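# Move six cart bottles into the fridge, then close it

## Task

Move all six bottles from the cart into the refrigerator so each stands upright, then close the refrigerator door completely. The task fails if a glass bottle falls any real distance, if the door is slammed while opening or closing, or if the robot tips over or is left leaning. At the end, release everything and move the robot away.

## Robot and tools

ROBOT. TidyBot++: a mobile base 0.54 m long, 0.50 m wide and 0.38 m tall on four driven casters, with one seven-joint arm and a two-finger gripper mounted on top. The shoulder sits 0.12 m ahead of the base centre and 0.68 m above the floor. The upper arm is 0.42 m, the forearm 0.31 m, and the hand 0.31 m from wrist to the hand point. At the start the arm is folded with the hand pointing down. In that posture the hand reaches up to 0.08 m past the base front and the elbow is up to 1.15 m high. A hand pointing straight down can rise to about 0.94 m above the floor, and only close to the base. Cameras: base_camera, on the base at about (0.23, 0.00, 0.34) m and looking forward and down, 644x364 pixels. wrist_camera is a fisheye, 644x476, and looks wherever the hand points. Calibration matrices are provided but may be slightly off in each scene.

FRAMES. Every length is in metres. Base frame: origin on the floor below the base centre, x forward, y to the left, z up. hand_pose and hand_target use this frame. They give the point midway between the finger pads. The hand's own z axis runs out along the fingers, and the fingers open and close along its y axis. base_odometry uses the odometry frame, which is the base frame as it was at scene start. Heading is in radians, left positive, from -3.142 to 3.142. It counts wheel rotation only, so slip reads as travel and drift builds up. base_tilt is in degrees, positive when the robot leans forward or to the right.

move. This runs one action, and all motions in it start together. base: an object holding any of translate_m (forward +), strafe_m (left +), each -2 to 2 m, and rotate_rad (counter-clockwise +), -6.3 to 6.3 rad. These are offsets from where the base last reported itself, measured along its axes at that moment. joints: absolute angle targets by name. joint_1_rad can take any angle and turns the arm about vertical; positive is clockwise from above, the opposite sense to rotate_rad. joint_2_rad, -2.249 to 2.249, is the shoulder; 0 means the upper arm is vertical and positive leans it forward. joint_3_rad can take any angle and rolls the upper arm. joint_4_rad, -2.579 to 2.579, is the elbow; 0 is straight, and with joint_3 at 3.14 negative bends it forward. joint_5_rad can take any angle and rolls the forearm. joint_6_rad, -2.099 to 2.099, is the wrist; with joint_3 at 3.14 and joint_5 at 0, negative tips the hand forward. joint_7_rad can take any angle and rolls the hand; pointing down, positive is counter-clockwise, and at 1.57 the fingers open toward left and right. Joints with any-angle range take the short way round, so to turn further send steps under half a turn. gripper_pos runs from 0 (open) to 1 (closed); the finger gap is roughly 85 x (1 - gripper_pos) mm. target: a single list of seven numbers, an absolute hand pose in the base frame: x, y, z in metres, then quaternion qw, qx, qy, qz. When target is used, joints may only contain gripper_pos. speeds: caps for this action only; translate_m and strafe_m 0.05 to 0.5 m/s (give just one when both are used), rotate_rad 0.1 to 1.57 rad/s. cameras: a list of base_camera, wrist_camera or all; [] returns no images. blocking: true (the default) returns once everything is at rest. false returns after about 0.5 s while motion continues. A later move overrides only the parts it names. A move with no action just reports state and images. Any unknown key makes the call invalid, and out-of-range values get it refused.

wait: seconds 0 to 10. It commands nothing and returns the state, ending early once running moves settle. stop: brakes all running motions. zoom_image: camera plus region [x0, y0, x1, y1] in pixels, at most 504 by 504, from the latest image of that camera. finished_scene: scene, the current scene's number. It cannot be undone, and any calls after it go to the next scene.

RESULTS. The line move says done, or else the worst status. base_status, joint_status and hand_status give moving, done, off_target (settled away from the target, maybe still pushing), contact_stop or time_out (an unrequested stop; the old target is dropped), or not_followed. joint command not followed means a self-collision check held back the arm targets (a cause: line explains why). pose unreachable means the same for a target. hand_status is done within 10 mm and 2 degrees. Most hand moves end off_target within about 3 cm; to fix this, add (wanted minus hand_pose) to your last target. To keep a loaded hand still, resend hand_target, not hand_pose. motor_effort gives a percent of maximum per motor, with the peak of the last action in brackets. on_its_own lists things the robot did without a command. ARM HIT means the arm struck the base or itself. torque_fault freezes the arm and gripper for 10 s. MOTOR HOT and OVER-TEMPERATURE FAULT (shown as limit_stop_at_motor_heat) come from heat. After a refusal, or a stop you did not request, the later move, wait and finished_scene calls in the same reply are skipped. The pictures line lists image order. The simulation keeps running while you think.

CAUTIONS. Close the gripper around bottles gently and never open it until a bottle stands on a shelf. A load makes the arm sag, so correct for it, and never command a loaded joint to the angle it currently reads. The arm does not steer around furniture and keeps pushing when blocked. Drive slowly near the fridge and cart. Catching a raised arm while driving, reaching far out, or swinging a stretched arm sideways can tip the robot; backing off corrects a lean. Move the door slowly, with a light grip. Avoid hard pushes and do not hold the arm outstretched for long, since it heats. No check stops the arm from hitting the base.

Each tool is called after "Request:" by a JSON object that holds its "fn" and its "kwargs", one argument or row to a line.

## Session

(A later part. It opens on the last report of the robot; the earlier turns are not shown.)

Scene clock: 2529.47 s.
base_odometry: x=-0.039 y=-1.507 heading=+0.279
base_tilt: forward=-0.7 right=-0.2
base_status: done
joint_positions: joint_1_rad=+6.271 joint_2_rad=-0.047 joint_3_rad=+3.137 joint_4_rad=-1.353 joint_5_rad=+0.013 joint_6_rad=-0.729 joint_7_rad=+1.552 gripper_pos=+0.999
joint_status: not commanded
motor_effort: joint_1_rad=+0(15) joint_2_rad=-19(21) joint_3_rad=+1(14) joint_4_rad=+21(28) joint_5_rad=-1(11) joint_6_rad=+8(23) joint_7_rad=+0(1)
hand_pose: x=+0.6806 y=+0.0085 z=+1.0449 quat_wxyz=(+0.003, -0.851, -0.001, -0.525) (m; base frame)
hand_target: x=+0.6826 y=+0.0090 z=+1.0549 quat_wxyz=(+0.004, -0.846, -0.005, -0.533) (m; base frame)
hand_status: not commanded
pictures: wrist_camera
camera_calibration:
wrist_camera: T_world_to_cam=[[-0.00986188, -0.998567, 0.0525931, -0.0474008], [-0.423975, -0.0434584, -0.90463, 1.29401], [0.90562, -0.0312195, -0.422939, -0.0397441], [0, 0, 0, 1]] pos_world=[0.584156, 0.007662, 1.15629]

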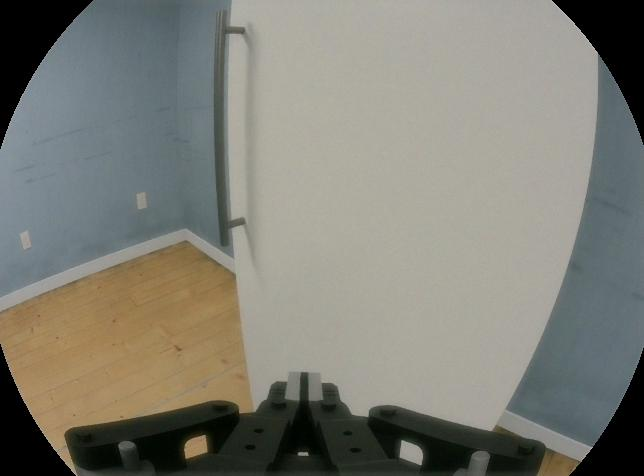

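Request:
{"fn": "move", "kwargs": {
  "base": {"translate_m": 0.647, "strafe_m": 0.617, "rotate_rad": -0.785},
  "speeds": {"translate_m": 0.25, "rotate_rad": 0.25}
}}

Scene clock: 2555.07 s.
move: done
base_odometry: x=+0.414 y=-0.736 heading=-0.507
base_tilt: forward=-0.7 right=-0.2
base_status: done
joint_positions: joint_1_rad=+6.271 joint_2_rad=-0.047 joint_3_rad=+3.139 joint_4_rad=-1.353 joint_5_rad=+0.013 joint_6_rad=-0.729 joint_7_rad=+1.552 gripper_pos=+0.999
joint_status: not commanded
motor_effort: joint_1_rad=+0(3) joint_2_rad=-20(20) joint_3_rad=+2(3) joint_4_rad=+21(22) joint_5_rad=-1(2) joint_6_rad=+8(9) joint_7_rad=+0(1)
hand_pose: x=+0.6807 y=+0.0072 z=+1.0449 quat_wxyz=(+0.002, -0.851, +0.000, -0.525) (m; base frame)
hand_target: x=+0.6826 y=+0.0090 z=+1.0549 quat_wxyz=(+0.004, -0.846, -0.005, -0.533) (m; base frame)
hand_status: not commanded
pictures: base_camera, wrist_camera
camera_calibration:
wrist_camera: T_world_to_cam=[[-0.0121146, -0.998547, 0.0525006, -0.0470689], [-0.424153, -0.042415, -0.904597, 1.29403], [0.905509, -0.0332271, -0.423023, -0.0397054], [0, 0, 0, 1]] pos_world=[0.58425, 0.00656642, 1.15625]

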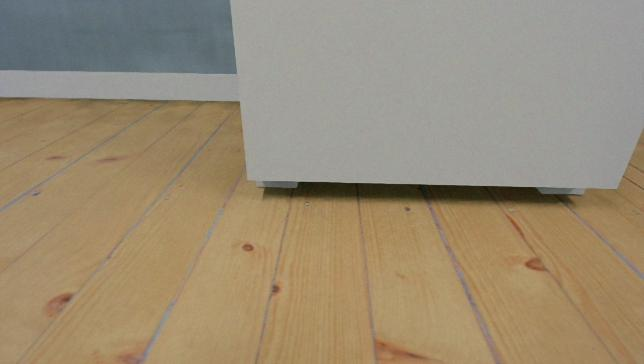

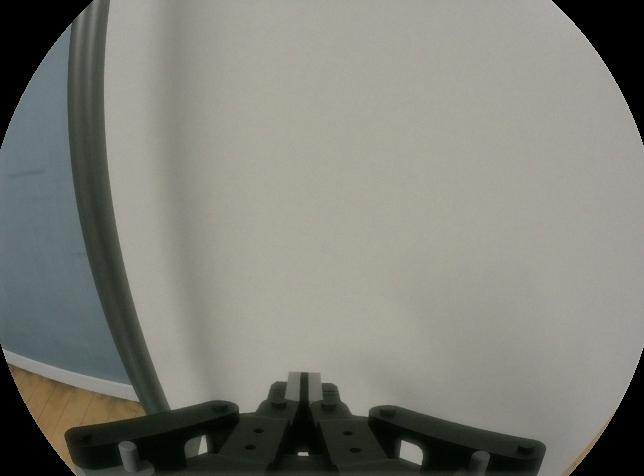

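Request:
{"fn": "move", "kwargs": {
  "base": {"translate_m": 0.06, "strafe_m": -0.03},
  "speeds": {"translate_m": 0.1},
  "cameras": []
}}

Request:
{"fn": "move", "kwargs": {
  "base": {"translate_m": 0.02},
  "speeds": {"translate_m": 0.05}
}}

Scene clock: 2569.67 s.
move: done
base_odometry: x=+0.452 y=-0.791 heading=-0.507
base_tilt: forward=-0.7 right=-0.2
base_status: done
joint_positions: joint_1_rad=+6.271 joint_2_rad=-0.044 joint_3_rad=+3.139 joint_4_rad=-1.353 joint_5_rad=+0.013 joint_6_rad=-0.729 joint_7_rad=+1.552 gripper_pos=+0.999
joint_status: not commanded
motor_effort: joint_1_rad=+0(1) joint_2_rad=-20(22) joint_3_rad=+1(3) joint_4_rad=+21(22) joint_5_rad=-1(1) joint_6_rad=+9(9) joint_7_rad=+0(1)
hand_pose: x=+0.6818 y=+0.0072 z=+1.0433 quat_wxyz=(+0.002, -0.852, +0.000, -0.524) (m; base frame)
hand_target: x=+0.6826 y=+0.0090 z=+1.0549 quat_wxyz=(+0.004, -0.846, -0.005, -0.533) (m; base frame)
hand_status: not commanded
pictures: none
No camera images: "cameras" was empty.

Scene clock: 2570.60 s.
move: done
base_odometry: x=+0.469 y=-0.801 heading=-0.507
base_tilt: forward=-0.7 right=-0.2
base_status: done
joint_positions: joint_1_rad=+6.271 joint_2_rad=-0.053 joint_3_rad=+3.139 joint_4_rad=-1.353 joint_5_rad=+0.013 joint_6_rad=-0.745 joint_7_rad=+1.552 gripper_pos=+0.999
joint_status: not commanded
motor_effort: joint_1_rad=+0(2) joint_2_rad=-16(21) joint_3_rad=+2(4) joint_4_rad=+24(25) joint_5_rad=-1(1) joint_6_rad=+13(18) joint_7_rad=+0(1)
hand_pose: x=+0.6765 y=+0.0072 z=+1.0441 quat_wxyz=(+0.002, -0.853, +0.000, -0.521) (m; base frame)
hand_target: x=+0.6826 y=+0.0090 z=+1.0549 quat_wxyz=(+0.004, -0.846, -0.005, -0.533) (m; base frame)
hand_status: not commanded
pictures: base_camera, wrist_camera
camera_calibration:
wrist_camera: T_world_to_cam=[[-0.0116628, -0.998542, 0.0527143, -0.0476176], [-0.432325, -0.0425005, -0.900716, 1.29304], [0.901643, -0.0332945, -0.431199, -0.025008], [0, 0, 0, 1]] pos_world=[0.581005, 0.00657395, 1.15639]

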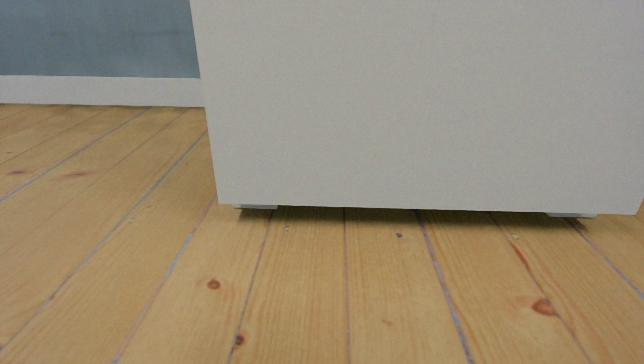

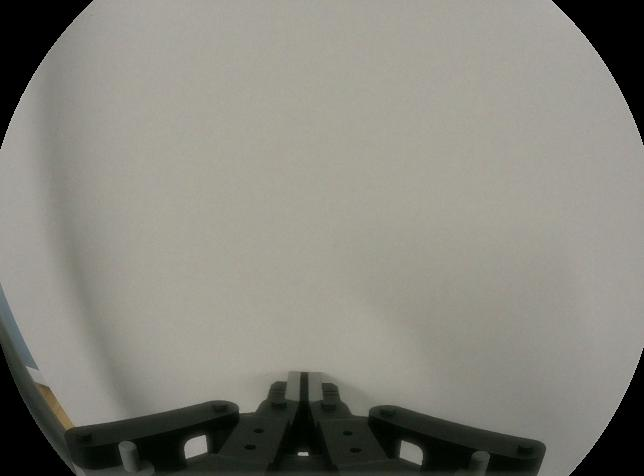

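Request:
{"fn": "move", "kwargs": {
  "base": {"translate_m": 0.015},
  "speeds": {"translate_m": 0.05},
  "cameras": ["base_camera"]
}}

Scene clock: 2590.90 s.
move: done
base_odometry: x=+0.482 y=-0.809 heading=-0.507
base_tilt: forward=-0.7 right=-0.2
base_status: done
joint_positions: joint_1_rad=+6.271 joint_2_rad=-0.075 joint_3_rad=+3.138 joint_4_rad=-1.354 joint_5_rad=+0.013 joint_6_rad=-0.786 joint_7_rad=+1.552 gripper_pos=+0.999
joint_status: not commanded
motor_effort: joint_1_rad=+2(3) joint_2_rad=-10(16) joint_3_rad=+3(4) joint_4_rad=+27(28) joint_5_rad=+0(1) joint_6_rad=+19(25) joint_7_rad=+0(0)
hand_pose: x=+0.6624 y=+0.0073 z=+1.0445 quat_wxyz=(+0.002, -0.858, -0.001, -0.513) (m; base frame)
hand_target: x=+0.6826 y=+0.0090 z=+1.0549 quat_wxyz=(+0.004, -0.846, -0.005, -0.533) (m; base frame)
hand_status: not commanded
pictures: base_camera

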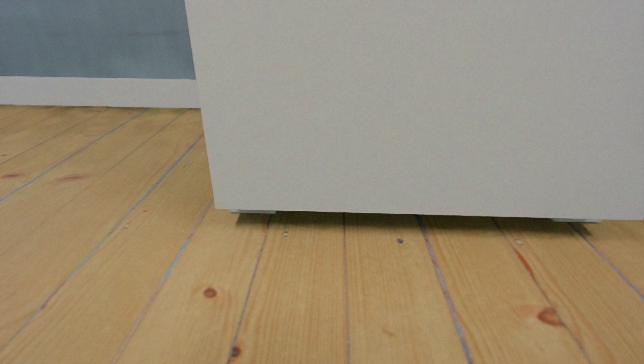

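Request:
{"fn": "move", "kwargs": {
  "base": {"translate_m": -0.3},
  "speeds": {"translate_m": 0.15},
  "cameras": ["base_camera", "wrist_camera"]
}}

Request:
{"fn": "move", "kwargs": {
  "base": {"translate_m": -0.3},
  "joints": {"joint_1_rad": -0.012, "joint_2_rad": -0.46, "joint_4_rad": -1.416, "joint_6_rad": -0.7},
  "speeds": {"translate_m": 0.2},
  "cameras": ["base_camera", "wrist_camera"]
}}

Scene clock: 2600.43 s.
move: done
base_odometry: x=+0.220 y=-0.663 heading=-0.507
base_tilt: forward=-0.7 right=-0.2
base_status: done
joint_positions: joint_1_rad=+6.271 joint_2_rad=-0.040 joint_3_rad=+3.139 joint_4_rad=-1.348 joint_5_rad=+0.013 joint_6_rad=-0.729 joint_7_rad=+1.552 gripper_pos=+0.999
joint_status: not commanded
motor_effort: joint_1_rad=+1(3) joint_2_rad=-19(23) joint_3_rad=+1(4) joint_4_rad=+21(26) joint_5_rad=-1(1) joint_6_rad=+8(19) joint_7_rad=+0(1)
hand_pose: x=+0.6838 y=+0.0070 z=+1.0439 quat_wxyz=(+0.002, -0.851, +0.000, -0.525) (m; base frame)
hand_target: x=+0.6826 y=+0.0090 z=+1.0549 quat_wxyz=(+0.004, -0.846, -0.005, -0.533) (m; base frame)
hand_status: not commanded
pictures: base_camera, wrist_camera
camera_calibration:
wrist_camera: T_world_to_cam=[[-0.012458, -0.998543, 0.052501, -0.0469673], [-0.425789, -0.0422094, -0.903837, 1.29478], [0.904737, -0.0336144, -0.424643, -0.0406438], [0, 0, 0, 1]] pos_world=[0.587492, 0.00638698, 1.15548]

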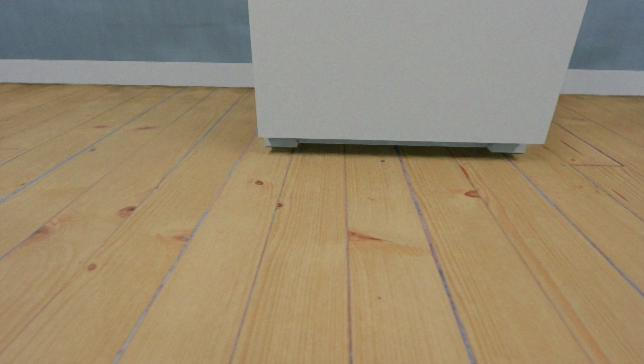

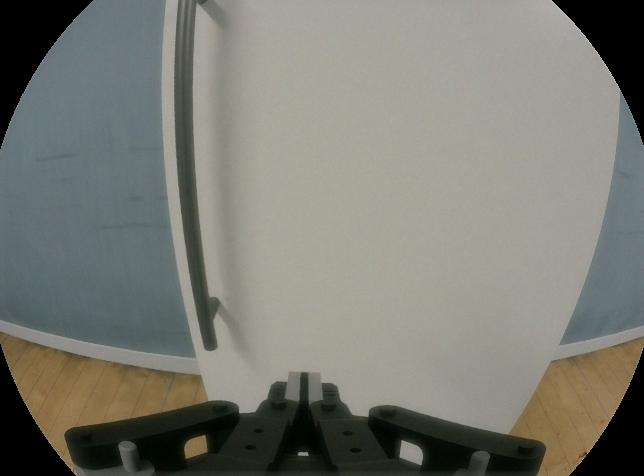

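Scene clock: 2602.67 s.
move: done
base_odometry: x=-0.043 y=-0.517 heading=-0.507
base_tilt: forward=-0.7 right=-0.2
base_status: done
joint_positions: joint_1_rad=+6.271 joint_2_rad=-0.456 joint_3_rad=+3.139 joint_4_rad=-1.391 joint_5_rad=+0.013 joint_6_rad=-0.728 joint_7_rad=+1.552 gripper_pos=+0.999
joint_status: all done
motor_effort: joint_1_rad=+0(2) joint_2_rad=-3(25) joint_3_rad=+2(2) joint_4_rad=+19(23) joint_5_rad=-1(1) joint_6_rad=+9(10) joint_7_rad=+1(1)
hand_pose: x=+0.4968 y=+0.0046 z=+1.2174 quat_wxyz=(+0.004, -0.739, +0.000, -0.674) (m; base frame)
hand_target: x=+0.4991 y=+0.0068 z=+1.2137 quat_wxyz=(+0.005, -0.737, -0.005, -0.676) (m; base frame)
hand_status: not commanded
pictures: base_camera, wrist_camera
camera_calibration:
wrist_camera: T_world_to_cam=[[-0.029928, -0.998757, 0.0398591, -0.036679], [-0.066429, -0.0378014, -0.997075, 1.3068], [0.997342, -0.0324883, -0.0652151, -0.281433], [0, 0, 0, 1]] pos_world=[0.366396, 0.00362208, 1.28608]

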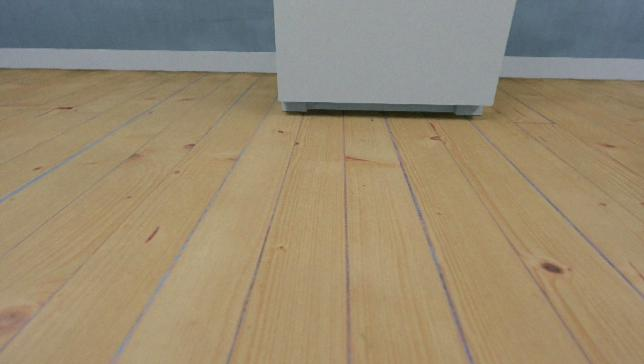

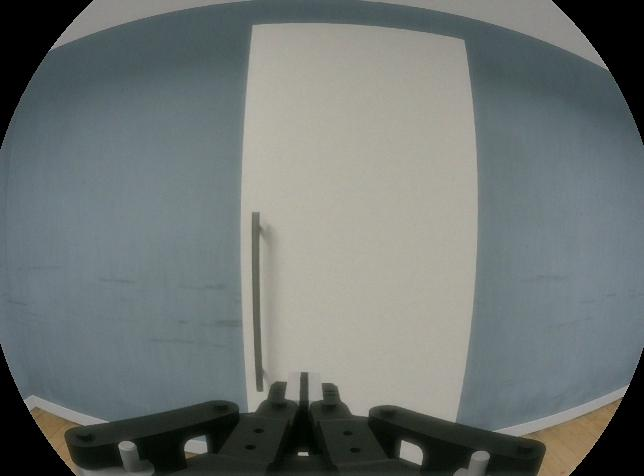

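Request:
{"fn": "zoom_image", "kwargs": {
  "camera": "base_camera",
  "region": [260, 60, 540, 140]
}}

Request:
{"fn": "zoom_image", "kwargs": {
  "camera": "wrist_camera",
  "region": [220, 0, 500, 200]
}}

Scaled by 1.800.

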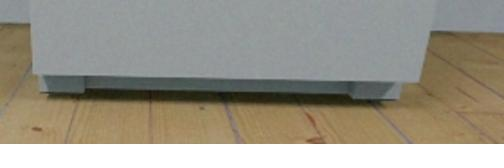

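Scaled by 1.800.

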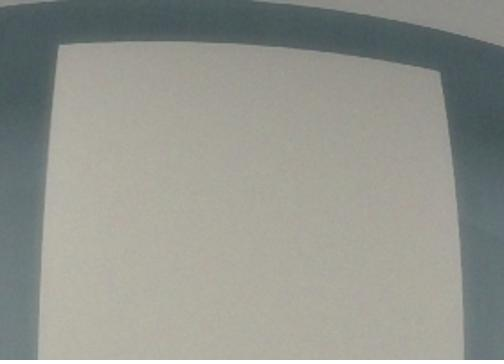

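Request:
{"fn": "finished_scene", "kwargs": {
  "scene": 1
}}

The scene is finished: the task was done.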